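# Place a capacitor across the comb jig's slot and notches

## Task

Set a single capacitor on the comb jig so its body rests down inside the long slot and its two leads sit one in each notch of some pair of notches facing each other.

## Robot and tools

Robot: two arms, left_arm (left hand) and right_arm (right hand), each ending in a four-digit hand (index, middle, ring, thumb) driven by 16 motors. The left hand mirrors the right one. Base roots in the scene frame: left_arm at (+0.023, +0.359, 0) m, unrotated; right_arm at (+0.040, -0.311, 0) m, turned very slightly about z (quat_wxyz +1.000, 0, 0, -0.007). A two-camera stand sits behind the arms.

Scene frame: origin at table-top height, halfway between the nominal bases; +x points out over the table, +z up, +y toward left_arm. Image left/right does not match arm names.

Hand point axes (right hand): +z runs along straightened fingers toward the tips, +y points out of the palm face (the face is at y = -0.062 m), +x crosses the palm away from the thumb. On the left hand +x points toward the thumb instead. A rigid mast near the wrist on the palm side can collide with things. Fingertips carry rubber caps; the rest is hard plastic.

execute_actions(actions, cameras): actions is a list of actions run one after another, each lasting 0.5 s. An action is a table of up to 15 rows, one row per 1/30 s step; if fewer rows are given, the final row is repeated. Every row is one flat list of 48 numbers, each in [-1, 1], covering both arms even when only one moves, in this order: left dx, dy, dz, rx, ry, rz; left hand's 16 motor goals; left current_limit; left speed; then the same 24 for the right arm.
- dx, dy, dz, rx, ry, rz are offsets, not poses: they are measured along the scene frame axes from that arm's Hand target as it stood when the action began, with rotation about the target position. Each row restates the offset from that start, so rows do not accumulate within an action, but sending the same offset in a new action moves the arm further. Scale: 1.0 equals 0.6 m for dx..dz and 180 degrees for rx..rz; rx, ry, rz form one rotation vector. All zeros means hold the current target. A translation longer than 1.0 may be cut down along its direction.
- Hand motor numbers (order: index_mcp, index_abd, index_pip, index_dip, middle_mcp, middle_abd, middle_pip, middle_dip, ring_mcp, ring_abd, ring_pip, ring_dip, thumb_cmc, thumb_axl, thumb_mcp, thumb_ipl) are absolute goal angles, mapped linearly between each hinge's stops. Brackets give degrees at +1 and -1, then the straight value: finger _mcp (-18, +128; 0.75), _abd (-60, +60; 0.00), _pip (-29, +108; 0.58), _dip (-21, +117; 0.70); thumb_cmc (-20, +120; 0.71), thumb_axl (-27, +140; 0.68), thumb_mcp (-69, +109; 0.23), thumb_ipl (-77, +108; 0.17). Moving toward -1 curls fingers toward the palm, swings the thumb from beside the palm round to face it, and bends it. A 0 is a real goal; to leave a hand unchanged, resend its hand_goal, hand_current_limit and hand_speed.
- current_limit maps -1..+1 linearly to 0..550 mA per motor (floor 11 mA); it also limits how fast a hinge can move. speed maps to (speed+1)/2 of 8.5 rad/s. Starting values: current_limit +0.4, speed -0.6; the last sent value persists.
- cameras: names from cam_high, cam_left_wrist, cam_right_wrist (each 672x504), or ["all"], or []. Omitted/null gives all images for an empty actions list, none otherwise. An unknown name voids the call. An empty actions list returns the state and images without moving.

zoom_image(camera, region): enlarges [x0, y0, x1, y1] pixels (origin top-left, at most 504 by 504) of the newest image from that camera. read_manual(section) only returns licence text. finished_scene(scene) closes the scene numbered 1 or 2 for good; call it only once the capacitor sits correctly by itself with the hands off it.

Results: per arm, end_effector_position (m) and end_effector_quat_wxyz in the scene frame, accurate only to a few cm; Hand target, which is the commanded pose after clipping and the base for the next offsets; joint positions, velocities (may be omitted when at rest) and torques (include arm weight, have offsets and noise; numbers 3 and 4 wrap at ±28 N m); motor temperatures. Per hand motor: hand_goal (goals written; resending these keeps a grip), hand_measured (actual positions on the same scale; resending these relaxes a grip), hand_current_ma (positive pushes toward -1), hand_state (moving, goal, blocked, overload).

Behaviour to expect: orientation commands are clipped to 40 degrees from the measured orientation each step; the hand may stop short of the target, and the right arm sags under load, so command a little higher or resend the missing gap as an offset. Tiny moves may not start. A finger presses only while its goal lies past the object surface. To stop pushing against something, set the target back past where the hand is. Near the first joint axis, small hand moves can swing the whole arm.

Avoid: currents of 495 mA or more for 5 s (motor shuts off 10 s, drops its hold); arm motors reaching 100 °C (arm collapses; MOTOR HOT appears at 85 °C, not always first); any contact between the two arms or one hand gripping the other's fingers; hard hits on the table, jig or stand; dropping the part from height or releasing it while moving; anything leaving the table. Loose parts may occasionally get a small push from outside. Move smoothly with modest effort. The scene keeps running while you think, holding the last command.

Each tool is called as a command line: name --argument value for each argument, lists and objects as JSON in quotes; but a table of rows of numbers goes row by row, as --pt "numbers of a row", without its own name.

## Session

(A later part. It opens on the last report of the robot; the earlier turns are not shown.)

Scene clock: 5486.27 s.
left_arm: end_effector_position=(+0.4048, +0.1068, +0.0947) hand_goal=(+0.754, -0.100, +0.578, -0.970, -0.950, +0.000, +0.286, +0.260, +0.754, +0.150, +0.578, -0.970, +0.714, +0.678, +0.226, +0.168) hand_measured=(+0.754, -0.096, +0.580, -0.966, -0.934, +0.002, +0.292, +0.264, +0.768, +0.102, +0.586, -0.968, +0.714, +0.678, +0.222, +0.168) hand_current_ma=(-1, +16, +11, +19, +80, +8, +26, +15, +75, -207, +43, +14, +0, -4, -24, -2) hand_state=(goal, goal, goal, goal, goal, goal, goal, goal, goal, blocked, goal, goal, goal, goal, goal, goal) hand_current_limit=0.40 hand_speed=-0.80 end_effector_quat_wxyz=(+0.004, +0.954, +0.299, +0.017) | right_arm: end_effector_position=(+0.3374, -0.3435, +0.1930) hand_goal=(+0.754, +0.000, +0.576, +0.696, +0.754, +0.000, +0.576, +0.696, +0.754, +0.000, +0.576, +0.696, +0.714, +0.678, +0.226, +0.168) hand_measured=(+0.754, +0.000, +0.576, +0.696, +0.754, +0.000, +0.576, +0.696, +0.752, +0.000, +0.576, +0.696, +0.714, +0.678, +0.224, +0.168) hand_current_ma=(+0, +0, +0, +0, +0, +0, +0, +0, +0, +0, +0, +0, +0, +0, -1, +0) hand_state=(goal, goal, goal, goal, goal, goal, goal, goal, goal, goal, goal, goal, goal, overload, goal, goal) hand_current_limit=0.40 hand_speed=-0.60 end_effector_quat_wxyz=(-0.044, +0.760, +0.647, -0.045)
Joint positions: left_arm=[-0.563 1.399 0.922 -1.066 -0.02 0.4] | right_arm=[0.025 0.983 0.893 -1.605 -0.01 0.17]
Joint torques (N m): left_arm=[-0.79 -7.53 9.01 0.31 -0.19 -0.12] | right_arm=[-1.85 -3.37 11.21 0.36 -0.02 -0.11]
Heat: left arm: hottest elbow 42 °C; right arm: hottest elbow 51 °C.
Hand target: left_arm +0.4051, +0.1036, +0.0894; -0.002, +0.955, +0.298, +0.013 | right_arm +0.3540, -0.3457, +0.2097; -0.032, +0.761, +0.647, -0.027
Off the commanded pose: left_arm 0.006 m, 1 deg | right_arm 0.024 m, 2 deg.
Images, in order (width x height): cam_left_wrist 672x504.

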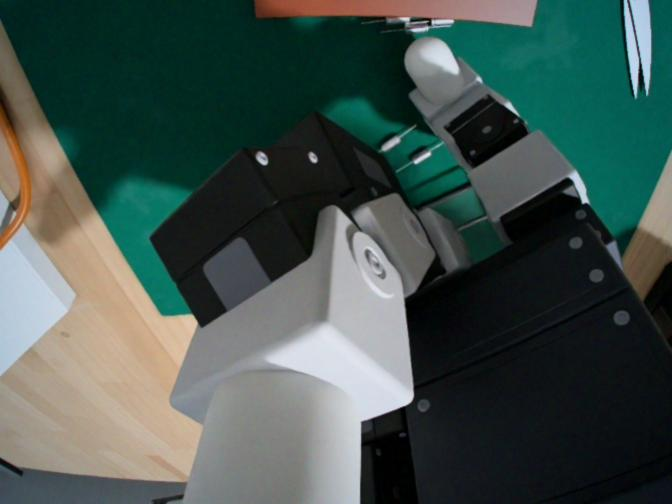

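execute_actions --actions '[[[0,0,0,0,0,0,0.753,-0.14,0.577,-0.97,-0.95,0,0.285,0.26,0.753,0.19,0.577,-0.97,0.714,0.678,0.226,0.168,0.4,-0.8,0,0,0,0,0,0,0.754,0,0.576,0.696,0.754,0,0.576,0.696,0.754,0,0.576,0.696,0.714,0.678,0.226,0.168,0.4,-0.6]]]' --cameras '["cam_left_wrist"]'

zoom_image --camera "cam_left_wrist" --region '[320, 60, 480, 180]'

Scene clock: 5496.43 s.
left_arm: end_effector_position=(+0.4048, +0.1067, +0.0947) hand_goal=(+0.754, -0.140, +0.578, -0.970, -0.950, +0.000, +0.286, +0.260, +0.754, +0.190, +0.578, -0.970, +0.714, +0.678, +0.226, +0.168) hand_measured=(+0.754, -0.118, +0.580, -0.966, -0.934, +0.002, +0.292, +0.264, +0.768, +0.136, +0.586, -0.968, +0.714, +0.678, +0.222, +0.168) hand_current_ma=(-1, +92, +11, +19, +80, +8, +26, +15, +69, -238, +43, +14, +0, -4, -24, -2) hand_state=(goal, blocked, goal, goal, goal, goal, goal, goal, goal, blocked, goal, goal, goal, goal, goal, goal) hand_current_limit=0.40 hand_speed=-0.80 end_effector_quat_wxyz=(+0.004, +0.954, +0.299, +0.016) | right_arm: end_effector_position=(+0.3374, -0.3435, +0.1930) hand_goal=(+0.754, +0.000, +0.576, +0.696, +0.754, +0.000, +0.576, +0.696, +0.754, +0.000, +0.576, +0.696, +0.714, +0.678, +0.226, +0.168) hand_measured=(+0.754, +0.000, +0.576, +0.696, +0.754, +0.000, +0.576, +0.696, +0.752, +0.000, +0.576, +0.696, +0.714, +0.678, +0.224, +0.168) hand_current_ma=(+0, +0, +0, +0, +0, +0, +0, +0, +0, +0, +0, +0, +0, +0, -1, +0) hand_state=(goal, goal, goal, goal, goal, goal, goal, goal, goal, goal, goal, goal, goal, overload, goal, goal) hand_current_limit=0.40 hand_speed=-0.60 end_effector_quat_wxyz=(-0.044, +0.760, +0.647, -0.045)
Joint positions: left_arm=[-0.563 1.399 0.922 -1.066 -0.02 0.4] | right_arm=[0.025 0.983 0.893 -1.605 -0.01 0.17]
Joint torques (N m): left_arm=[-0.73 -7.53 8.98 0.31 -0.22 -0.11] | right_arm=[-1.9 -3.19 11.19 0.35 -0.05 -0.09]
Heat: left arm: hottest elbow 42 °C; right arm: hottest elbow 51 °C.
Hand target: left_arm +0.4051, +0.1036, +0.0894; -0.002, +0.955, +0.298, +0.013 | right_arm +0.3540, -0.3457, +0.2097; -0.032, +0.761, +0.647, -0.027
Off the commanded pose: left_arm 0.006 m, 1 deg | right_arm 0.024 m, 2 deg.
Images, in order (width x height): cam_left_wrist 672x504.

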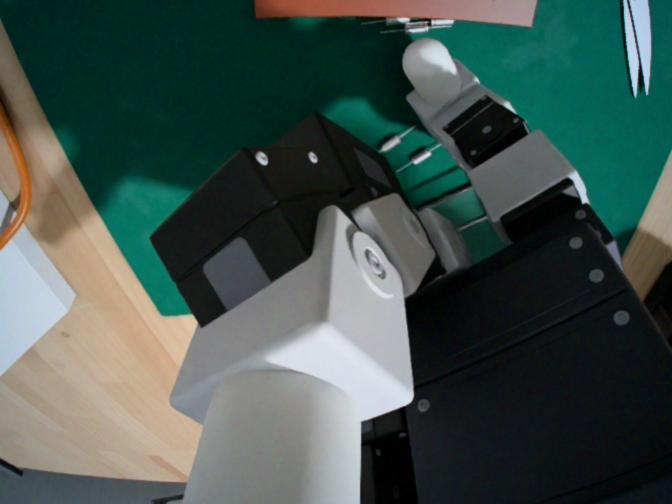

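Scaled by 3.150 from the camera's 672x504 image, which has a finer 960x720 frame.

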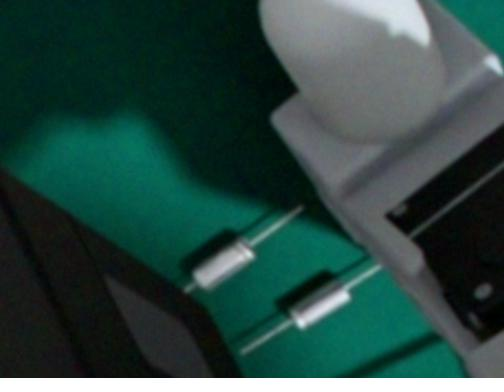

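execute_actions --actions '[[[0,0,0,0,0,0,0.753,-0.14,0.577,-0.97,-0.95,0,0.285,0.26,0.753,0.24,0.577,-0.97,0.714,0.678,0.226,0.168,0.4,-0.8,0,0,0,0,0,0,0.754,0,0.576,0.696,0.754,0,0.576,0.696,0.754,0,0.576,0.696,0.714,0.678,0.226,0.168,0.4,-0.6]]]' --cameras '["cam_left_wrist"]'

zoom_image --camera "cam_left_wrist" --region '[320, 60, 480, 180]'

Scene clock: 5506.53 s.
left_arm: end_effector_position=(+0.4046, +0.1065, +0.0947) hand_goal=(+0.754, -0.140, +0.578, -0.970, -0.950, +0.000, +0.286, +0.260, +0.754, +0.240, +0.578, -0.970, +0.714, +0.678, +0.226, +0.168) hand_measured=(+0.754, -0.118, +0.580, -0.966, -0.934, +0.002, +0.292, +0.264, +0.766, +0.182, +0.586, -0.968, +0.714, +0.678, +0.222, +0.168) hand_current_ma=(-1, +92, +11, +19, +80, +8, +26, +15, +60, -253, +43, +14, +0, -4, -24, -2) hand_state=(goal, blocked, goal, goal, goal, goal, goal, goal, goal, blocked, goal, goal, goal, goal, goal, goal) hand_current_limit=0.40 hand_speed=-0.80 end_effector_quat_wxyz=(+0.005, +0.954, +0.299, +0.016) | right_arm: end_effector_position=(+0.3374, -0.3435, +0.1930) hand_goal=(+0.754, +0.000, +0.576, +0.696, +0.754, +0.000, +0.576, +0.696, +0.754, +0.000, +0.576, +0.696, +0.714, +0.678, +0.226, +0.168) hand_measured=(+0.754, +0.000, +0.576, +0.696, +0.754, +0.000, +0.576, +0.696, +0.752, +0.000, +0.576, +0.696, +0.714, +0.678, +0.224, +0.168) hand_current_ma=(+0, +0, +0, +0, +0, +0, +0, +0, +0, +0, +0, +0, +0, +0, -1, +0) hand_state=(goal, goal, goal, goal, goal, goal, goal, goal, goal, goal, goal, goal, goal, overload, goal, goal) hand_current_limit=0.40 hand_speed=-0.60 end_effector_quat_wxyz=(-0.044, +0.760, +0.647, -0.045)
Joint positions: left_arm=[-0.563 1.399 0.922 -1.067 -0.018 0.4] | right_arm=[0.025 0.983 0.893 -1.605 -0.01 0.17]
Joint torques (N m): left_arm=[-0.67 -7.53 8.99 0.34 -0.28 -0.11] | right_arm=[-1.44 -3.43 11.11 0.39 -0.02 -0.12]
Heat: left arm: hottest elbow 42 °C; right arm: hottest elbow 51 °C.
Hand target: left_arm +0.4051, +0.1036, +0.0894; -0.002, +0.955, +0.298, +0.013 | right_arm +0.3540, -0.3457, +0.2097; -0.032, +0.761, +0.647, -0.027
Off the commanded pose: left_arm 0.006 m, 1 deg | right_arm 0.024 m, 2 deg.
Images, in order (width x height): cam_left_wrist 672x504.

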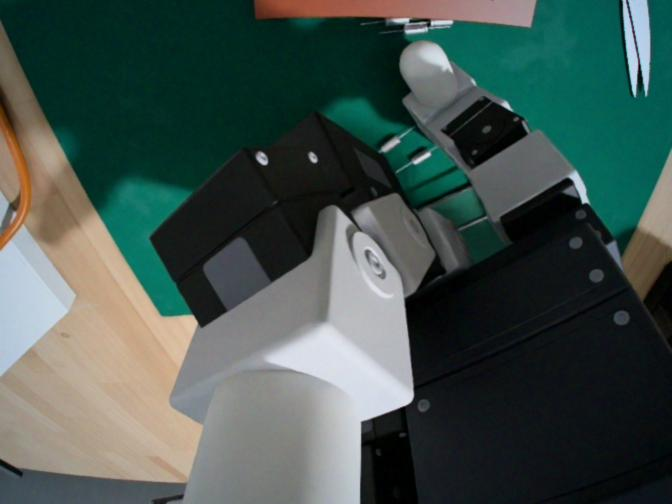

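Scaled by 3.150 from the camera's 672x504 image, which has a finer 960x720 frame.

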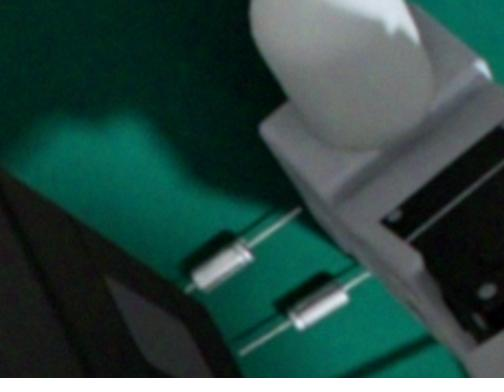

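execute_actions --actions '[[[0,0,0,0,0,0,0.753,-0.15,0.577,-0.97,-0.95,0,0.285,0.26,0.753,0.27,0.577,-0.97,0.714,0.678,0.226,0.168,0.4,-0.8,0,0,0,0,0,0,0.754,0,0.576,0.696,0.754,0,0.576,0.696,0.754,0,0.576,0.696,0.714,0.678,0.226,0.168,0.4,-0.6]]]' --cameras '["cam_left_wrist"]'

zoom_image --camera "cam_left_wrist" --region '[320, 60, 480, 180]'

Scene clock: 5514.47 s.
left_arm: end_effector_position=(+0.4046, +0.1065, +0.0947) hand_goal=(+0.754, -0.150, +0.578, -0.970, -0.950, +0.000, +0.286, +0.260, +0.754, +0.270, +0.578, -0.970, +0.714, +0.678, +0.226, +0.168) hand_measured=(+0.754, -0.126, +0.580, -0.966, -0.934, +0.002, +0.292, +0.264, +0.764, +0.214, +0.586, -0.968, +0.714, +0.678, +0.222, +0.168) hand_current_ma=(-1, +107, +11, +19, +80, +8, +26, +15, +55, -245, +43, +14, +0, -4, -24, -2) hand_state=(goal, blocked, goal, goal, goal, goal, goal, goal, goal, blocked, goal, goal, goal, goal, goal, goal) hand_current_limit=0.40 hand_speed=-0.80 end_effector_quat_wxyz=(+0.005, +0.954, +0.299, +0.016) | right_arm: end_effector_position=(+0.3374, -0.3435, +0.1930) hand_goal=(+0.754, +0.000, +0.576, +0.696, +0.754, +0.000, +0.576, +0.696, +0.754, +0.000, +0.576, +0.696, +0.714, +0.678, +0.226, +0.168) hand_measured=(+0.754, +0.000, +0.576, +0.696, +0.754, +0.000, +0.576, +0.696, +0.752, +0.000, +0.576, +0.696, +0.714, +0.678, +0.224, +0.168) hand_current_ma=(+0, +0, +0, +0, +0, +0, +0, +0, +0, +0, +0, +0, +0, +0, -1, +0) hand_state=(goal, goal, goal, goal, goal, goal, goal, goal, goal, goal, goal, goal, goal, overload, goal, goal) hand_current_limit=0.40 hand_speed=-0.60 end_effector_quat_wxyz=(-0.044, +0.760, +0.647, -0.045)
Joint positions: left_arm=[-0.563 1.399 0.922 -1.067 -0.018 0.4] | right_arm=[0.025 0.983 0.893 -1.605 -0.01 0.17]
Joint torques (N m): left_arm=[-0.73 -7.47 8.99 0.32 -0.29 -0.11] | right_arm=[-1.55 -3.19 11.1 0.4 -0.02 -0.13]
Heat: left arm: hottest elbow 42 °C; right arm: hottest elbow 51 °C.
Hand target: left_arm +0.4051, +0.1036, +0.0894; -0.002, +0.955, +0.298, +0.013 | right_arm +0.3540, -0.3457, +0.2097; -0.032, +0.761, +0.647, -0.027
Off the commanded pose: left_arm 0.006 m, 1 deg | right_arm 0.024 m, 2 deg.
Images, in order (width x height): cam_left_wrist 672x504.

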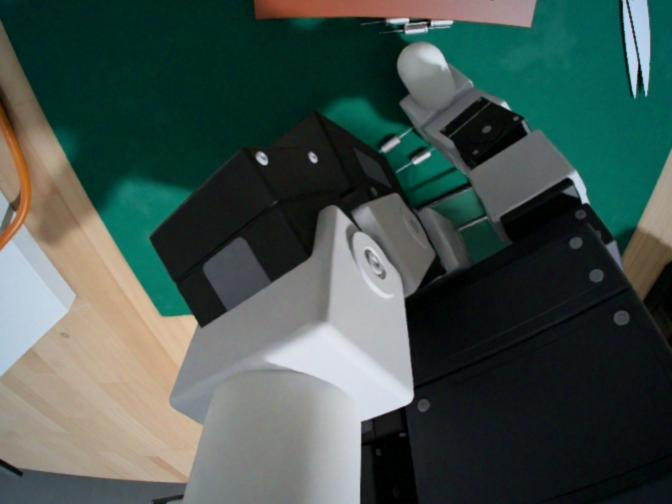

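Scaled by 3.150 from the camera's 672x504 image, which has a finer 960x720 frame.

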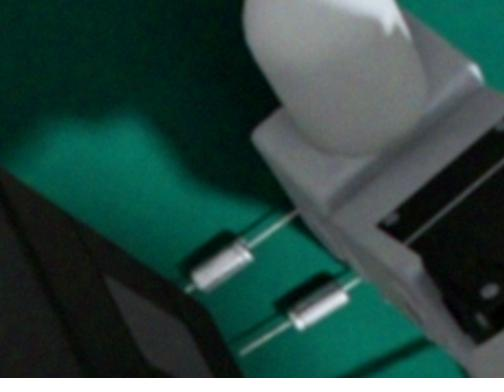

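execute_actions --actions '[[[0,0,0,0,0,0,0.753,-0.16,0.577,-0.97,-0.95,0,0.285,0.26,0.753,0.3,0.577,-0.97,0.714,0.678,0.226,0.168,0.4,-0.8,0,0,0,0,0,0,0.754,0,0.576,0.696,0.754,0,0.576,0.696,0.754,0,0.576,0.696,0.714,0.678,0.226,0.168,0.4,-0.6]]]' --cameras '["cam_left_wrist"]'

zoom_image --camera "cam_left_wrist" --region '[320, 60, 480, 180]'

Scene clock: 5523.53 s.
left_arm: end_effector_position=(+0.4045, +0.1065, +0.0947) hand_goal=(+0.754, -0.160, +0.578, -0.970, -0.950, +0.000, +0.286, +0.260, +0.754, +0.300, +0.578, -0.970, +0.714, +0.678, +0.226, +0.168) hand_measured=(+0.754, -0.134, +0.580, -0.966, -0.934, +0.002, +0.292, +0.264, +0.764, +0.252, +0.586, -0.968, +0.714, +0.678, +0.222, +0.168) hand_current_ma=(-1, +117, +11, +19, +80, +8, +26, +15, +48, -211, +41, +14, +0, -4, -24, -2) hand_state=(goal, blocked, goal, goal, goal, goal, goal, goal, goal, blocked, goal, goal, goal, goal, goal, goal) hand_current_limit=0.40 hand_speed=-0.80 end_effector_quat_wxyz=(+0.005, +0.954, +0.299, +0.016) | right_arm: end_effector_position=(+0.3374, -0.3435, +0.1930) hand_goal=(+0.754, +0.000, +0.576, +0.696, +0.754, +0.000, +0.576, +0.696, +0.754, +0.000, +0.576, +0.696, +0.714, +0.678, +0.226, +0.168) hand_measured=(+0.754, +0.000, +0.576, +0.696, +0.754, +0.000, +0.576, +0.696, +0.752, +0.000, +0.576, +0.696, +0.714, +0.678, +0.224, +0.168) hand_current_ma=(+0, +0, +0, +0, +0, +0, +0, +0, +0, +0, +0, +0, +0, +0, -1, +0) hand_state=(goal, goal, goal, goal, goal, goal, goal, goal, goal, goal, goal, goal, goal, overload, goal, goal) hand_current_limit=0.40 hand_speed=-0.60 end_effector_quat_wxyz=(-0.044, +0.760, +0.647, -0.045)
Joint positions: left_arm=[-0.563 1.399 0.922 -1.067 -0.018 0.4] | right_arm=[0.025 0.983 0.893 -1.605 -0.01 0.17]
Joint torques (N m): left_arm=[-0.73 -7.53 9.01 0.34 -0.29 -0.11] | right_arm=[-1.49 -3.43 11.08 0.38 -0.02 -0.09]
Heat: left arm: hottest elbow 42 °C; right arm: hottest elbow 51 °C.
Hand target: left_arm +0.4051, +0.1036, +0.0894; -0.002, +0.955, +0.298, +0.013 | right_arm +0.3540, -0.3457, +0.2097; -0.032, +0.761, +0.647, -0.027
Off the commanded pose: left_arm 0.006 m, 1 deg | right_arm 0.024 m, 2 deg.
Images, in order (width x height): cam_left_wrist 672x504.

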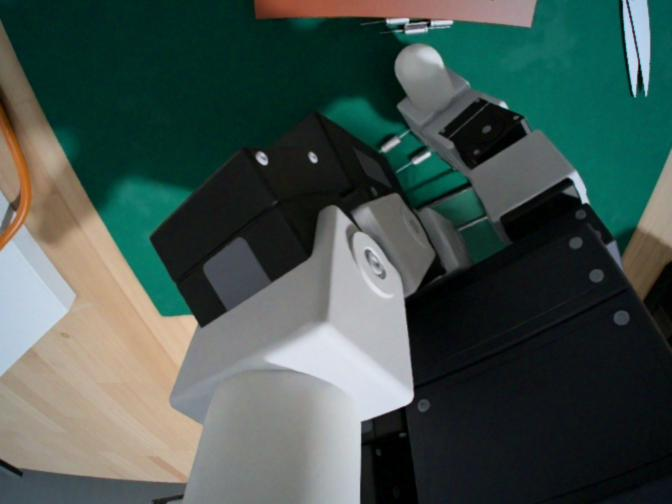

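Scaled by 3.150 from the camera's 672x504 image, which has a finer 960x720 frame.

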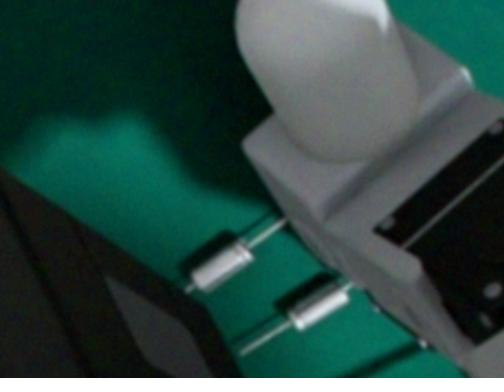

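zoom_image --camera "cam_left_wrist" --region '[370, 90, 460, 180]'

execute_actions --actions '[]' --cameras '["cam_high"]'

zoom_image --camera "cam_high" --region '[400, 240, 470, 310]'

Scaled by 5.600 from the camera's 672x504 image, which has a finer 960x720 frame.

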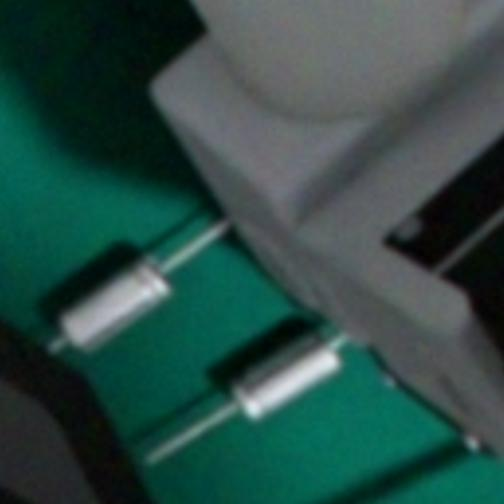

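Scene clock: 5543.03 s.
left_arm: end_effector_position=(+0.4045, +0.1065, +0.0947) hand_goal=(+0.754, -0.160, +0.578, -0.970, -0.950, +0.000, +0.286, +0.260, +0.754, +0.300, +0.578, -0.970, +0.714, +0.678, +0.226, +0.168) hand_measured=(+0.754, -0.134, +0.580, -0.966, -0.934, +0.002, +0.292, +0.264, +0.764, +0.252, +0.586, -0.968, +0.714, +0.678, +0.222, +0.168) hand_current_ma=(-1, +117, +11, +19, +80, +8, +26, +15, +48, -211, +41, +14, +0, -4, -24, -2) hand_state=(goal, blocked, goal, goal, goal, goal, goal, goal, goal, blocked, goal, goal, goal, goal, goal, goal) hand_current_limit=0.40 hand_speed=-0.80 end_effector_quat_wxyz=(+0.005, +0.954, +0.299, +0.016) | right_arm: end_effector_position=(+0.3374, -0.3435, +0.1930) hand_goal=(+0.754, +0.000, +0.576, +0.696, +0.754, +0.000, +0.576, +0.696, +0.754, +0.000, +0.576, +0.696, +0.714, +0.678, +0.226, +0.168) hand_measured=(+0.754, +0.000, +0.576, +0.696, +0.754, +0.000, +0.576, +0.696, +0.752, +0.000, +0.576, +0.696, +0.714, +0.678, +0.224, +0.168) hand_current_ma=(+0, +0, +0, +0, +0, +0, +0, +0, +0, +0, +0, +0, +0, +0, -1, +0) hand_state=(goal, goal, goal, goal, goal, goal, goal, goal, goal, goal, goal, goal, goal, overload, goal, goal) hand_current_limit=0.40 hand_speed=-0.60 end_effector_quat_wxyz=(-0.044, +0.760, +0.647, -0.045)
Joint positions: left_arm=[-0.563 1.399 0.922 -1.067 -0.018 0.4] | right_arm=[0.025 0.983 0.893 -1.605 -0.01 0.17]
Joint velocities: within noise
Joint torques (N m): left_arm=[-0.67 -7.53 8.98 0.32 -0.29 -0.11] | right_arm=[-1.55 -3.37 11.04 0.4 -0.02 -0.1]
Motor temperatures (°C): left_arm=[25 29 42 27 28 27] | right_arm=[27 26 51 28 26 27]
Heat: left arm: hottest elbow 42 °C; right arm: hottest elbow 51 °C.
Hand target: left_arm +0.4051, +0.1036, +0.0894; -0.002, +0.955, +0.298, +0.013 | right_arm +0.3540, -0.3457, +0.2097; -0.032, +0.761, +0.647, -0.027
Off the commanded pose: left_arm 0.006 m, 1 deg | right_arm 0.024 m, 2 deg.
Images, in order (width x height): cam_high 672x504.

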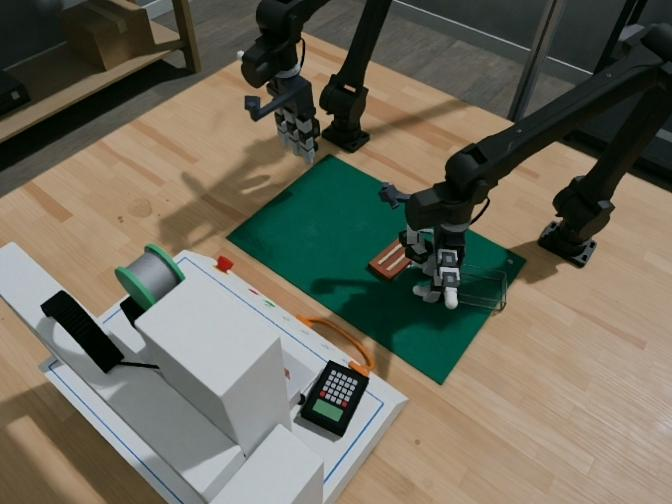

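Scaled by 7.200 from the camera's 672x504 image, which has a finer 960x720 frame.

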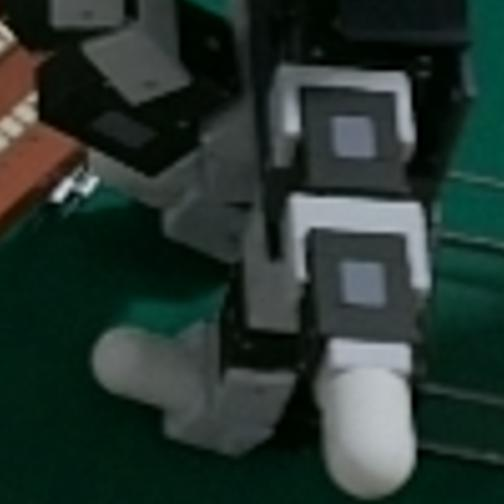

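execute_actions --actions '[[[0,0,0,0,0,0,0.753,-0.05,0.577,-0.97,-0.95,0,0.285,0.26,0.753,0.05,0.577,-0.97,0.714,0.678,0.226,0.168,0.4,-0.7,0,0,0,0,0,0,0.754,0,0.576,0.696,0.754,0,0.576,0.696,0.754,0,0.576,0.696,0.714,0.678,0.226,0.168,0.4,-0.6]],[[0,0,0.08,0,0,0,0.753,0,0.577,-0.97,-0.95,0,0.285,0.26,0.753,0,0.577,-0.97,0.714,0.678,0.226,0.168,0.4,-0.7,0,0,0,0,0,0,0.754,0,0.576,0.696,0.754,0,0.576,0.696,0.754,0,0.576,0.696,0.714,0.678,0.226,0.168,0.4,-0.6]],[[-0.006,0.009,-0.035,0,0,0,0.753,0,0.577,-0.97,-0.95,0,0.285,0.26,0.753,0,0.577,-0.97,0.714,0.678,0.226,0.168,0.4,-0.7,0,0,0,0,0,0,0.754,0,0.576,0.696,0.754,0,0.576,0.696,0.754,0,0.576,0.696,0.714,0.678,0.226,0.168,0.4,-0.6]],[[0,0,-0.0468,0,0,0,0.753,0,0.577,-0.97,-0.95,0,0.285,0.26,0.753,0,0.577,-0.97,0.714,0.678,0.226,0.168,0.4,-0.7,0,0,0,0,0,0,0.754,0,0.576,0.696,0.754,0,0.576,0.696,0.754,0,0.576,0.696,0.714,0.678,0.226,0.168,0.4,-0.6]]]' --cameras '["cam_left_wrist"]'

zoom_image --camera "cam_left_wrist" --region '[350, 80, 460, 180]'

Scene clock: 5616.37 s.
left_arm: end_effector_position=(+0.4006, +0.1107, +0.0951) hand_goal=(+0.754, +0.000, +0.578, -0.970, -0.950, +0.000, +0.286, +0.260, +0.754, +0.000, +0.578, -0.970, +0.714, +0.678, +0.226, +0.168) hand_measured=(+0.754, -0.002, +0.580, -0.966, -0.934, +0.002, +0.292, +0.264, +0.754, +0.004, +0.580, -0.968, +0.714, +0.678, +0.222, +0.168) hand_current_ma=(-4, -12, +11, +19, +80, +8, +26, +15, -5, +13, +11, +14, +1, -4, -24, -2) hand_state=(goal, goal, goal, goal, goal, goal, goal, goal, goal, goal, goal, goal, goal, goal, goal, goal) hand_current_limit=0.40 hand_speed=-0.70 end_effector_quat_wxyz=(+0.000, +0.954, +0.299, +0.017) | right_arm: end_effector_position=(+0.3374, -0.3435, +0.1930) hand_goal=(+0.754, +0.000, +0.576, +0.696, +0.754, +0.000, +0.576, +0.696, +0.754, +0.000, +0.576, +0.696, +0.714, +0.678, +0.226, +0.168) hand_measured=(+0.754, +0.000, +0.576, +0.696, +0.754, +0.000, +0.576, +0.696, +0.752, +0.000, +0.576, +0.696, +0.714, +0.678, +0.224, +0.168) hand_current_ma=(+0, +0, +0, +0, +0, +0, +0, +0, +0, +0, +0, +0, +0, +0, -1, +0) hand_state=(goal, goal, goal, goal, goal, goal, goal, goal, goal, goal, goal, goal, goal, overload, goal, goal) hand_current_limit=0.40 hand_speed=-0.60 end_effector_quat_wxyz=(-0.044, +0.760, +0.647, -0.045)
Joint positions: left_arm=[-0.563 1.386 0.912 -1.074 -0.026 0.4] | right_arm=[0.025 0.983 0.893 -1.605 -0.01 0.17]
Joint torques (N m): left_arm=[-0.26 -7.41 8.46 0.73 0.05 -0.05] | right_arm=[-1.61 -3.72 11.11 0.28 -0.03 -0.11]
Heat: left arm: hottest elbow 42 °C; right arm: hottest elbow 51 °C.
Hand target: left_arm +0.4016, +0.1090, +0.0884; -0.002, +0.954, +0.298, +0.013 | right_arm +0.3540, -0.3457, +0.2097; -0.032, +0.761, +0.647, -0.027
Off the commanded pose: left_arm 0.007 m, 1 deg | right_arm 0.024 m, 2 deg.
Images, in order (width x height): cam_left_wrist 672x504.

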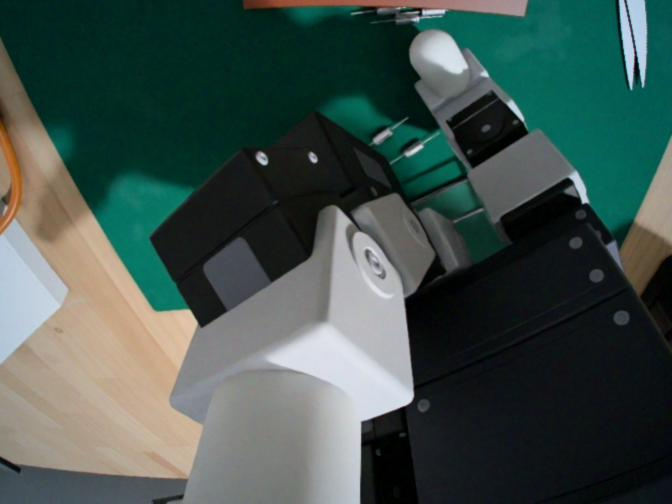

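Scaled by 4.582 from the camera's 672x504 image, which has a finer 960x720 frame.

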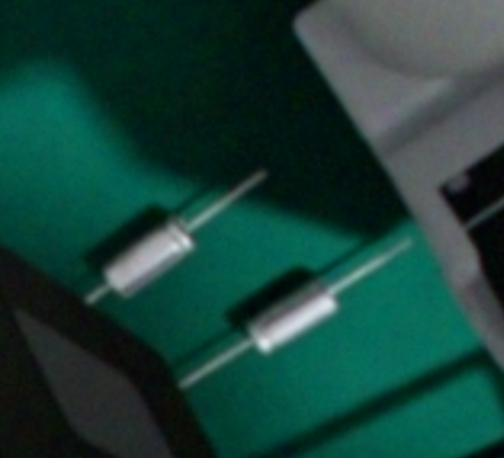

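execute_actions --actions '[[[0,0.0098,0.07,0,0,0,0.753,0,0.577,-0.97,-0.95,0,0.285,0.26,0.753,0,0.577,-0.97,0.714,0.678,0.226,0.168,0.4,-0.7,0,0,0,0,0,0,0.754,0,0.576,0.696,0.754,0,0.576,0.696,0.754,0,0.576,0.696,0.714,0.678,0.226,0.168,0.4,-0.6]],[[0,0,-0.035,0,0,0,0.753,0,0.577,-0.97,-0.95,0,0.285,0.26,0.753,0,0.577,-0.97,0.714,0.678,0.226,0.168,0.4,-0.7,0,0,0,0,0,0,0.754,0,0.576,0.696,0.754,0,0.576,0.696,0.754,0,0.576,0.696,0.714,0.678,0.226,0.168,0.4,-0.6]],[[0,0,-0.036,0,0,0,0.753,0,0.577,-0.97,-0.95,0,0.285,0.26,0.753,0,0.577,-0.97,0.714,0.678,0.226,0.168,0.4,-0.7,0,0,0,0,0,0,0.754,0,0.576,0.696,0.754,0,0.576,0.696,0.754,0,0.576,0.696,0.714,0.678,0.226,0.168,0.4,-0.6]]]' --cameras '["cam_left_wrist"]'

zoom_image --camera "cam_left_wrist" --region '[350, 80, 460, 180]'

Scene clock: 5639.53 s.
left_arm: end_effector_position=(+0.3975, +0.1118, +0.0942) hand_goal=(+0.754, +0.000, +0.578, -0.970, -0.950, +0.000, +0.286, +0.260, +0.754, +0.000, +0.578, -0.970, +0.714, +0.678, +0.226, +0.168) hand_measured=(+0.750, -0.002, +0.576, -0.966, -0.934, +0.002, +0.292, +0.264, +0.754, +0.002, +0.580, -0.968, +0.714, +0.678, +0.222, +0.168) hand_current_ma=(-20, -8, -13, +19, +80, +8, +26, +15, -5, +13, +10, +14, +1, -4, -24, -2) hand_state=(goal, goal, goal, goal, goal, goal, goal, goal, goal, goal, goal, goal, goal, goal, goal, goal) hand_current_limit=0.40 hand_speed=-0.70 end_effector_quat_wxyz=(+0.000, +0.955, +0.296, +0.017) | right_arm: end_effector_position=(+0.3374, -0.3435, +0.1930) hand_goal=(+0.754, +0.000, +0.576, +0.696, +0.754, +0.000, +0.576, +0.696, +0.754, +0.000, +0.576, +0.696, +0.714, +0.678, +0.226, +0.168) hand_measured=(+0.754, +0.000, +0.576, +0.696, +0.754, +0.000, +0.576, +0.696, +0.752, +0.000, +0.576, +0.696, +0.714, +0.678, +0.224, +0.168) hand_current_ma=(+0, +0, +0, +0, +0, +0, +0, +0, +0, +0, +0, +0, +0, +0, -1, +0) hand_state=(goal, goal, goal, goal, goal, goal, goal, goal, goal, goal, goal, goal, goal, overload, goal, goal) hand_current_limit=0.40 hand_speed=-0.60 end_effector_quat_wxyz=(-0.044, +0.760, +0.647, -0.045)
Joint positions: left_arm=[-0.563 1.379 0.903 -1.073 -0.025 0.406] | right_arm=[0.025 0.983 0.893 -1.605 -0.01 0.17]
Joint torques (N m): left_arm=[0.73 -7.53 8.5 0.75 0.02 0.01] | right_arm=[-1.38 -3.25 11.18 0.29 0 -0.12]
Heat: left arm: hottest elbow 41 °C; right arm: hottest elbow 51 °C.
Hand target: left_arm +0.4016, +0.1148, +0.0877; -0.002, +0.955, +0.298, +0.013 | right_arm +0.3540, -0.3457, +0.2097; -0.032, +0.761, +0.647, -0.027
Off the commanded pose: left_arm 0.008 m, 1 deg | right_arm 0.024 m, 2 deg.
Images, in order (width x height): cam_left_wrist 672x504.

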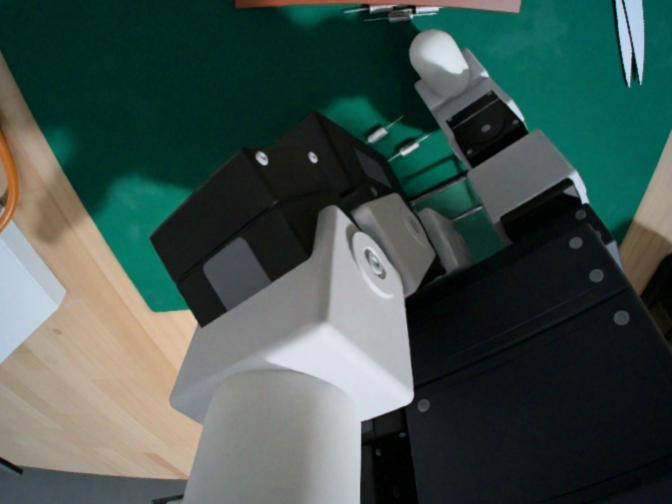

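Scaled by 4.582 from the camera's 672x504 image, which has a finer 960x720 frame.

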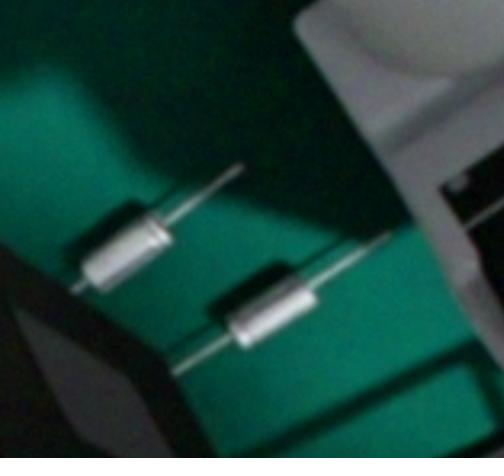

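execute_actions --actions '[[[0.0063,0.0097,0.07,0,0,0,0.753,0,0.577,-0.97,-0.95,0,0.285,0.26,0.753,0,0.577,-0.97,0.714,0.678,0.226,0.168,0.4,-0.7,0,0,0,0,0,0,0.754,0,0.576,0.696,0.754,0,0.576,0.696,0.754,0,0.576,0.696,0.714,0.678,0.226,0.168,0.4,-0.6]],[[0,0,-0.035,0,0,0,0.753,0,0.577,-0.97,-0.95,0,0.285,0.26,0.753,0,0.577,-0.97,0.714,0.678,0.226,0.168,0.4,-0.7,0,0,0,0,0,0,0.754,0,0.576,0.696,0.754,0,0.576,0.696,0.754,0,0.576,0.696,0.714,0.678,0.226,0.168,0.4,-0.6]],[[0,0,-0.035,0,0,0,0.753,0,0.577,-0.97,-0.95,0,0.285,0.26,0.753,0,0.577,-0.97,0.714,0.678,0.226,0.168,0.4,-0.7,0,0,0,0,0,0,0.754,0,0.576,0.696,0.754,0,0.576,0.696,0.754,0,0.576,0.696,0.714,0.678,0.226,0.168,0.4,-0.6]]]' --cameras '["cam_left_wrist"]'

zoom_image --camera "cam_left_wrist" --region '[350, 80, 460, 180]'

Scene clock: 5674.20 s.
left_arm: end_effector_position=(+0.4010, +0.1169, +0.0944) hand_goal=(+0.754, +0.000, +0.578, -0.970, -0.950, +0.000, +0.286, +0.260, +0.754, +0.000, +0.578, -0.970, +0.714, +0.678, +0.226, +0.168) hand_measured=(+0.750, -0.002, +0.576, -0.966, -0.934, +0.002, +0.292, +0.264, +0.754, +0.002, +0.580, -0.968, +0.714, +0.678, +0.222, +0.168) hand_current_ma=(-20, -5, -13, +19, +80, +8, +26, +15, -5, +13, +10, +14, +1, -4, -24, -2) hand_state=(goal, goal, goal, goal, goal, goal, goal, goal, goal, goal, goal, goal, goal, goal, goal, goal) hand_current_limit=0.40 hand_speed=-0.70 end_effector_quat_wxyz=(+0.000, +0.955, +0.296, +0.017) | right_arm: end_effector_position=(+0.3374, -0.3435, +0.1930) hand_goal=(+0.754, +0.000, +0.576, +0.696, +0.754, +0.000, +0.576, +0.696, +0.754, +0.000, +0.576, +0.696, +0.714, +0.678, +0.226, +0.168) hand_measured=(+0.754, +0.000, +0.576, +0.696, +0.754, +0.000, +0.576, +0.696, +0.752, +0.000, +0.576, +0.696, +0.714, +0.678, +0.224, +0.168) hand_current_ma=(+0, +0, +0, +0, +0, +0, +0, +0, +0, +0, +0, +0, +0, +0, -1, +0) hand_state=(goal, goal, goal, goal, goal, goal, goal, goal, goal, goal, goal, goal, goal, overload, goal, goal) hand_current_limit=0.40 hand_speed=-0.60 end_effector_quat_wxyz=(-0.044, +0.760, +0.647, -0.045)
Joint positions: left_arm=[-0.546 1.38 0.904 -1.072 -0.025 0.424] | right_arm=[0.025 0.983 0.893 -1.605 -0.01 0.17]
Joint torques (N m): left_arm=[0.85 -7.3 8.34 0.73 0.04 0.02] | right_arm=[-1.79 -3.66 11.03 0.38 -0.02 -0.11]
Heat: left arm: hottest elbow 42 °C; right arm: hottest elbow 51 °C.
Hand target: left_arm +0.4053, +0.1205, +0.0877; -0.002, +0.955, +0.298, +0.013 | right_arm +0.3540, -0.3457, +0.2097; -0.032, +0.761, +0.647, -0.027
Off the commanded pose: left_arm 0.009 m, 1 deg | right_arm 0.024 m, 2 deg.
Images, in order (width x height): cam_left_wrist 672x504.

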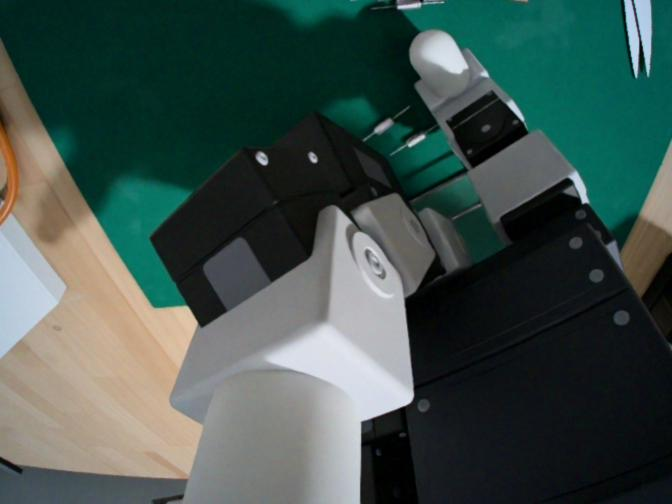

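Scaled by 4.582 from the camera's 672x504 image, which has a finer 960x720 frame.

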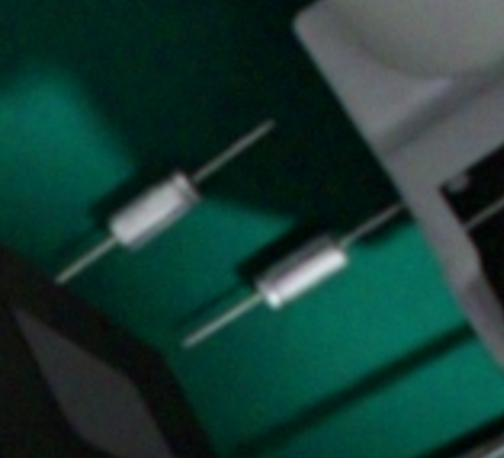

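execute_actions --actions '[[[0,0,0,0,0,0,0.753,-0.1,0.577,-0.97,-0.95,0,0.285,0.26,0.753,0.1,0.577,-0.97,0.714,0.678,0.226,0.168,0.4,-0.85,0,0,0,0,0,0,0.754,0,0.576,0.696,0.754,0,0.576,0.696,0.754,0,0.576,0.696,0.714,0.678,0.226,0.168,0.4,-0.6]]]' --cameras '["cam_left_wrist"]'

zoom_image --camera "cam_left_wrist" --region '[350, 80, 460, 180]'

Scene clock: 5700.07 s.
left_arm: end_effector_position=(+0.4007, +0.1164, +0.0944) hand_goal=(+0.754, -0.100, +0.578, -0.970, -0.950, +0.000, +0.286, +0.260, +0.754, +0.100, +0.578, -0.970, +0.714, +0.678, +0.226, +0.168) hand_measured=(+0.750, -0.092, +0.576, -0.966, -0.934, +0.002, +0.292, +0.264, +0.754, +0.078, +0.580, -0.968, +0.714, +0.678, +0.222, +0.168) hand_current_ma=(-18, +37, -11, +19, +80, +8, +26, +15, -3, -97, +10, +14, +1, -4, -24, -2) hand_state=(goal, goal, goal, goal, goal, goal, goal, goal, goal, blocked, goal, goal, goal, goal, goal, goal) hand_current_limit=0.40 hand_speed=-0.85 end_effector_quat_wxyz=(+0.001, +0.955, +0.295, +0.016) | right_arm: end_effector_position=(+0.3374, -0.3435, +0.1930) hand_goal=(+0.754, +0.000, +0.576, +0.696, +0.754, +0.000, +0.576, +0.696, +0.754, +0.000, +0.576, +0.696, +0.714, +0.678, +0.226, +0.168) hand_measured=(+0.754, +0.000, +0.576, +0.696, +0.754, +0.000, +0.576, +0.696, +0.752, +0.000, +0.576, +0.696, +0.714, +0.678, +0.224, +0.168) hand_current_ma=(+0, +0, +0, +0, +0, +0, +0, +0, +0, +0, +0, +0, +0, +0, -1, +0) hand_state=(goal, goal, goal, goal, goal, goal, goal, goal, goal, goal, goal, goal, goal, overload, goal, goal) hand_current_limit=0.40 hand_speed=-0.60 end_effector_quat_wxyz=(-0.044, +0.760, +0.647, -0.045)
Joint positions: left_arm=[-0.546 1.38 0.904 -1.072 -0.023 0.425] | right_arm=[0.025 0.983 0.893 -1.605 -0.01 0.17]
Joint torques (N m): left_arm=[0.79 -7.3 8.38 0.76 -0.06 0.01] | right_arm=[-1.73 -3.31 11.23 0.39 -0.01 -0.09]
Heat: left arm: hottest elbow 42 °C; right arm: hottest elbow 51 °C.
Hand target: left_arm +0.4053, +0.1205, +0.0877; -0.002, +0.955, +0.298, +0.013 | right_arm +0.3540, -0.3457, +0.2097; -0.032, +0.761, +0.647, -0.027
Off the commanded pose: left_arm 0.009 m, 1 deg | right_arm 0.024 m, 2 deg.
Images, in order (width x height): cam_left_wrist 672x504.

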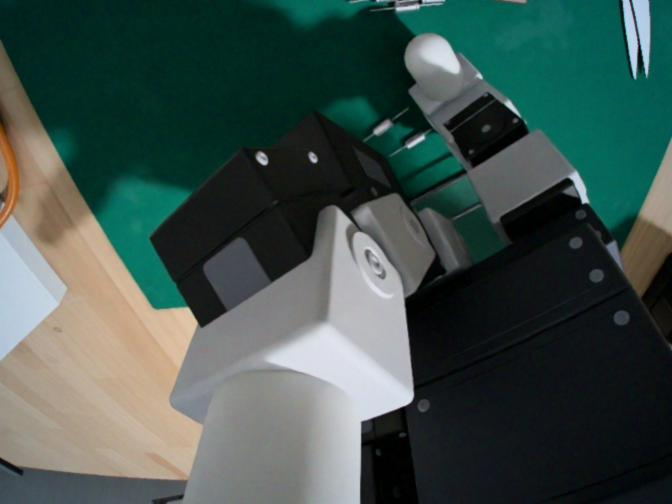

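Scaled by 4.582 from the camera's 672x504 image, which has a finer 960x720 frame.

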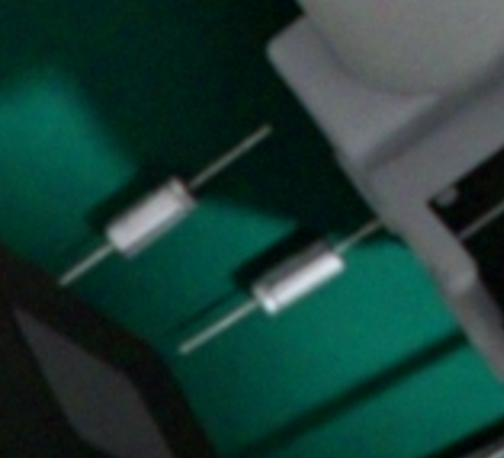

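execute_actions --actions '[[[0,0,0,0,0,0,0.753,-0.15,0.577,-0.97,-0.95,0,0.285,0.26,0.753,0.18,0.577,-0.97,0.714,0.678,0.226,0.168,0.4,-0.85,0,0,0,0,0,0,0.754,0,0.576,0.696,0.754,0,0.576,0.696,0.754,0,0.576,0.696,0.714,0.678,0.226,0.168,0.4,-0.6]]]' --cameras '["cam_left_wrist"]'

zoom_image --camera "cam_left_wrist" --region '[350, 80, 460, 180]'

Scene clock: 5715.50 s.
left_arm: end_effector_position=(+0.4006, +0.1162, +0.0944) hand_goal=(+0.754, -0.150, +0.578, -0.970, -0.950, +0.000, +0.286, +0.260, +0.754, +0.180, +0.578, -0.970, +0.714, +0.678, +0.226, +0.168) hand_measured=(+0.752, -0.132, +0.576, -0.966, -0.934, +0.002, +0.292, +0.264, +0.754, +0.140, +0.580, -0.968, +0.714, +0.678, +0.222, +0.168) hand_current_ma=(-15, +78, -10, +19, +80, +8, +26, +15, -2, -176, +10, +14, +1, -4, -24, -2) hand_state=(goal, goal, goal, goal, goal, goal, goal, goal, goal, blocked, goal, goal, goal, goal, goal, goal) hand_current_limit=0.40 hand_speed=-0.85 end_effector_quat_wxyz=(+0.002, +0.955, +0.295, +0.015) | right_arm: end_effector_position=(+0.3374, -0.3435, +0.1930) hand_goal=(+0.754, +0.000, +0.576, +0.696, +0.754, +0.000, +0.576, +0.696, +0.754, +0.000, +0.576, +0.696, +0.714, +0.678, +0.226, +0.168) hand_measured=(+0.754, +0.000, +0.576, +0.696, +0.754, +0.000, +0.576, +0.696, +0.752, +0.000, +0.576, +0.696, +0.714, +0.678, +0.224, +0.168) hand_current_ma=(+0, +0, +0, +0, +0, +0, +0, +0, +0, +0, +0, +0, +0, +0, -1, +0) hand_state=(goal, goal, goal, goal, goal, goal, goal, goal, goal, goal, goal, goal, goal, overload, goal, goal) hand_current_limit=0.40 hand_speed=-0.60 end_effector_quat_wxyz=(-0.044, +0.760, +0.647, -0.045)
Joint positions: left_arm=[-0.546 1.38 0.904 -1.072 -0.021 0.425] | right_arm=[0.025 0.983 0.893 -1.605 -0.01 0.17]
Joint torques (N m): left_arm=[0.91 -7.3 8.42 0.76 -0.11 0.01] | right_arm=[-2.02 -3.37 11.18 0.38 -0.01 -0.1]
Heat: left arm: hottest elbow 42 °C; right arm: hottest elbow 51 °C.
Hand target: left_arm +0.4053, +0.1205, +0.0877; -0.002, +0.955, +0.298, +0.013 | right_arm +0.3540, -0.3457, +0.2097; -0.032, +0.761, +0.647, -0.027
Off the commanded pose: left_arm 0.009 m, 1 deg | right_arm 0.024 m, 2 deg.
Images, in order (width x height): cam_left_wrist 672x504.

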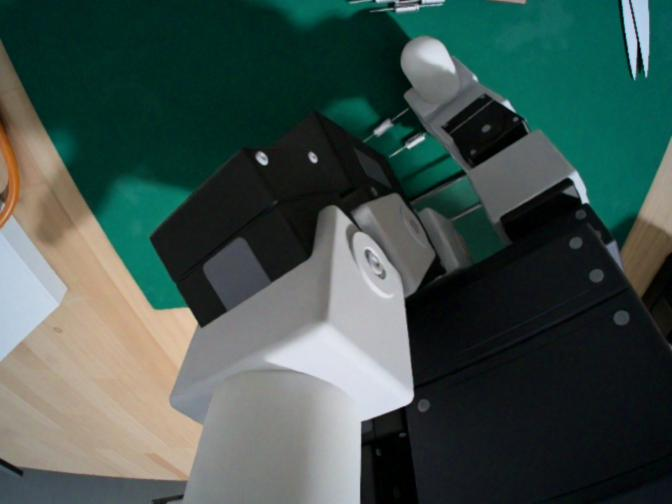

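Scaled by 4.582 from the camera's 672x504 image, which has a finer 960x720 frame.

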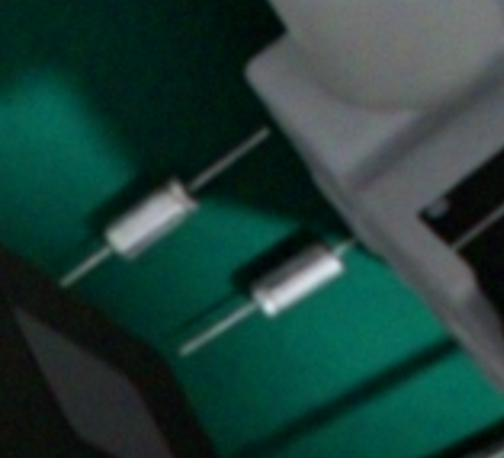

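execute_actions --actions '[[[0,0,0,0,0,0,0.753,-0.17,0.577,-0.97,-0.95,0,0.285,0.26,0.753,0.225,0.577,-0.97,0.714,0.678,0.226,0.168,0.4,-0.85,0,0,0,0,0,0,0.754,0,0.576,0.696,0.754,0,0.576,0.696,0.754,0,0.576,0.696,0.714,0.678,0.226,0.168,0.4,-0.6]]]' --cameras '["cam_left_wrist"]'

zoom_image --camera "cam_left_wrist" --region '[350, 80, 460, 180]'

Scene clock: 5724.57 s.
left_arm: end_effector_position=(+0.4005, +0.1162, +0.0944) hand_goal=(+0.754, -0.170, +0.578, -0.970, -0.950, +0.000, +0.286, +0.260, +0.754, +0.226, +0.578, -0.970, +0.714, +0.678, +0.226, +0.168) hand_measured=(+0.752, -0.148, +0.576, -0.966, -0.934, +0.002, +0.292, +0.264, +0.754, +0.182, +0.580, -0.968, +0.714, +0.678, +0.222, +0.168) hand_current_ma=(-14, +92, -9, +19, +80, +8, +26, +15, -2, -192, +10, +14, +1, -4, -24, -2) hand_state=(goal, blocked, goal, goal, goal, goal, goal, goal, goal, blocked, goal, goal, goal, goal, goal, goal) hand_current_limit=0.40 hand_speed=-0.85 end_effector_quat_wxyz=(+0.002, +0.955, +0.295, +0.015) | right_arm: end_effector_position=(+0.3374, -0.3435, +0.1930) hand_goal=(+0.754, +0.000, +0.576, +0.696, +0.754, +0.000, +0.576, +0.696, +0.754, +0.000, +0.576, +0.696, +0.714, +0.678, +0.226, +0.168) hand_measured=(+0.754, +0.000, +0.576, +0.696, +0.754, +0.000, +0.576, +0.696, +0.752, +0.000, +0.576, +0.696, +0.714, +0.678, +0.224, +0.168) hand_current_ma=(+0, +0, +0, +0, +0, +0, +0, +0, +0, +0, +0, +0, +0, +0, -1, +0) hand_state=(goal, goal, goal, goal, goal, goal, goal, goal, goal, goal, goal, goal, goal, overload, goal, goal) hand_current_limit=0.40 hand_speed=-0.60 end_effector_quat_wxyz=(-0.044, +0.760, +0.647, -0.045)
Joint positions: left_arm=[-0.546 1.38 0.904 -1.072 -0.021 0.425] | right_arm=[0.025 0.983 0.893 -1.605 -0.01 0.17]
Joint torques (N m): left_arm=[0.85 -7.36 8.38 0.73 -0.14 0.01] | right_arm=[-1.96 -3.6 11.12 0.36 0 -0.1]
Heat: left arm: hottest elbow 42 °C; right arm: hottest elbow 51 °C.
Hand target: left_arm +0.4053, +0.1205, +0.0877; -0.002, +0.955, +0.298, +0.013 | right_arm +0.3540, -0.3457, +0.2097; -0.032, +0.761, +0.647, -0.027
Off the commanded pose: left_arm 0.009 m, 1 deg | right_arm 0.024 m, 2 deg.
Images, in order (width x height): cam_left_wrist 672x504.

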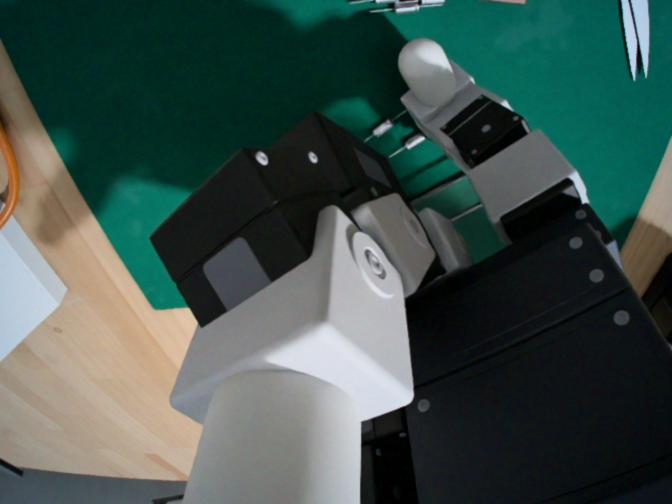

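Scaled by 4.582 from the camera's 672x504 image, which has a finer 960x720 frame.

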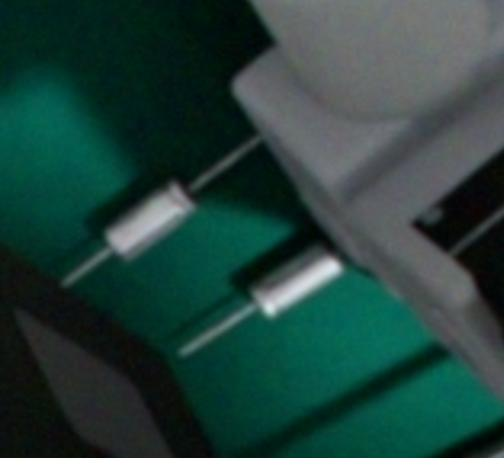

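execute_actions --actions '[[[0,0,0,0,0,0,0.753,-0.17,0.577,-0.97,-0.95,0,0.285,0.26,0.753,0.255,0.577,-0.97,0.714,0.678,0.226,0.168,0.4,-0.85,0,0,0,0,0,0,0.754,0,0.576,0.696,0.754,0,0.576,0.696,0.754,0,0.576,0.696,0.714,0.678,0.226,0.168,0.4,-0.6]]]' --cameras '["cam_left_wrist"]'

zoom_image --camera "cam_left_wrist" --region '[350, 80, 460, 180]'

Scene clock: 5742.43 s.
left_arm: end_effector_position=(+0.4005, +0.1161, +0.0944) hand_goal=(+0.754, -0.170, +0.578, -0.970, -0.950, +0.000, +0.286, +0.260, +0.754, +0.256, +0.578, -0.970, +0.714, +0.678, +0.226, +0.168) hand_measured=(+0.752, -0.148, +0.576, -0.966, -0.934, +0.002, +0.292, +0.264, +0.754, +0.212, +0.580, -0.968, +0.714, +0.678, +0.222, +0.168) hand_current_ma=(-13, +92, -9, +19, +80, +8, +26, +15, -2, -191, +10, +14, +1, -4, -24, -2) hand_state=(goal, blocked, goal, goal, goal, goal, goal, goal, goal, blocked, goal, goal, goal, goal, goal, goal) hand_current_limit=0.40 hand_speed=-0.85 end_effector_quat_wxyz=(+0.002, +0.955, +0.295, +0.015) | right_arm: end_effector_position=(+0.3374, -0.3435, +0.1930) hand_goal=(+0.754, +0.000, +0.576, +0.696, +0.754, +0.000, +0.576, +0.696, +0.754, +0.000, +0.576, +0.696, +0.714, +0.678, +0.226, +0.168) hand_measured=(+0.754, +0.000, +0.576, +0.696, +0.754, +0.000, +0.576, +0.696, +0.752, +0.000, +0.576, +0.696, +0.714, +0.678, +0.224, +0.168) hand_current_ma=(+0, +0, +0, +0, +0, +0, +0, +0, +0, +0, +0, +0, +0, +0, -1, +0) hand_state=(goal, goal, goal, goal, goal, goal, goal, goal, goal, goal, goal, goal, goal, overload, goal, goal) hand_current_limit=0.40 hand_speed=-0.60 end_effector_quat_wxyz=(-0.044, +0.760, +0.647, -0.045)
Joint positions: left_arm=[-0.546 1.38 0.904 -1.072 -0.02 0.425] | right_arm=[0.025 0.983 0.893 -1.605 -0.01 0.17]
Joint torques (N m): left_arm=[0.79 -7.3 8.39 0.75 -0.14 0.02] | right_arm=[-2.02 -3.25 11.07 0.47 -0.03 -0.11]
Heat: left arm: hottest elbow 42 °C; right arm: hottest elbow 51 °C.
Hand target: left_arm +0.4053, +0.1205, +0.0877; -0.002, +0.955, +0.298, +0.013 | right_arm +0.3540, -0.3457, +0.2097; -0.032, +0.761, +0.647, -0.027
Off the commanded pose: left_arm 0.009 m, 1 deg | right_arm 0.024 m, 2 deg.
Images, in order (width x height): cam_left_wrist 672x504.

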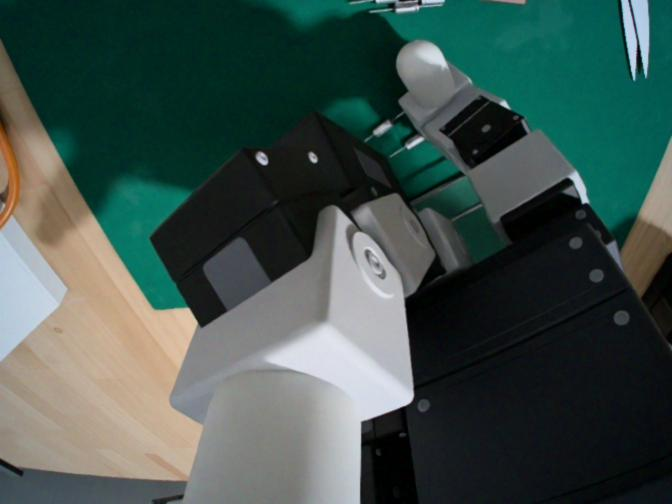

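Scaled by 4.582 from the camera's 672x504 image, which has a finer 960x720 frame.

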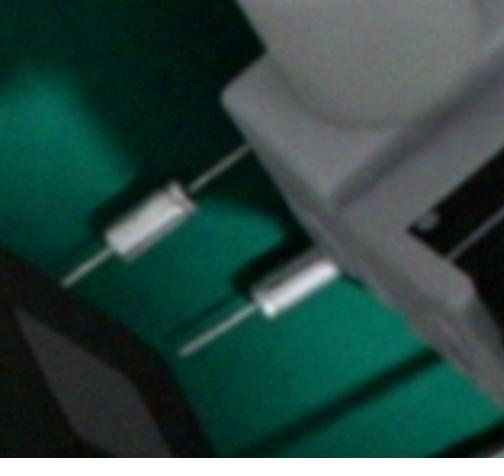

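zoom_image --camera "cam_left_wrist" --region '[390, 30, 530, 170]'

zoom_image --camera "cam_left_wrist" --region '[395, 95, 445, 145]'

Scaled by 3.600 from the camera's 672x504 image, which has a finer 960x720 frame.

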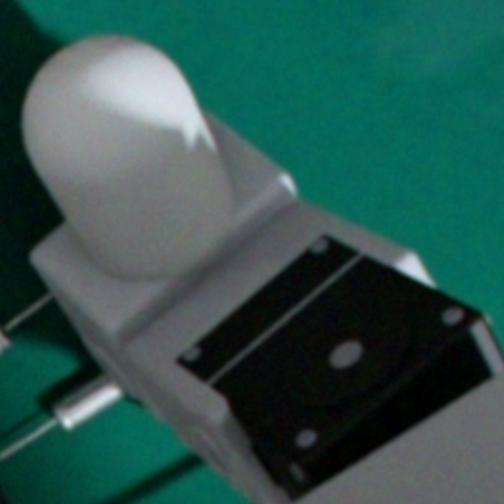

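Scaled by 10.080 from the camera's 672x504 image, which has a finer 960x720 frame.

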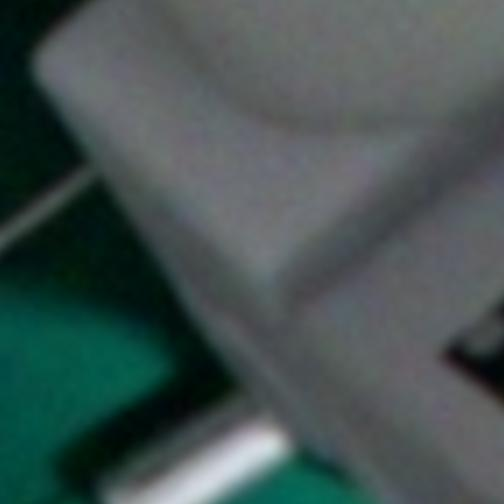

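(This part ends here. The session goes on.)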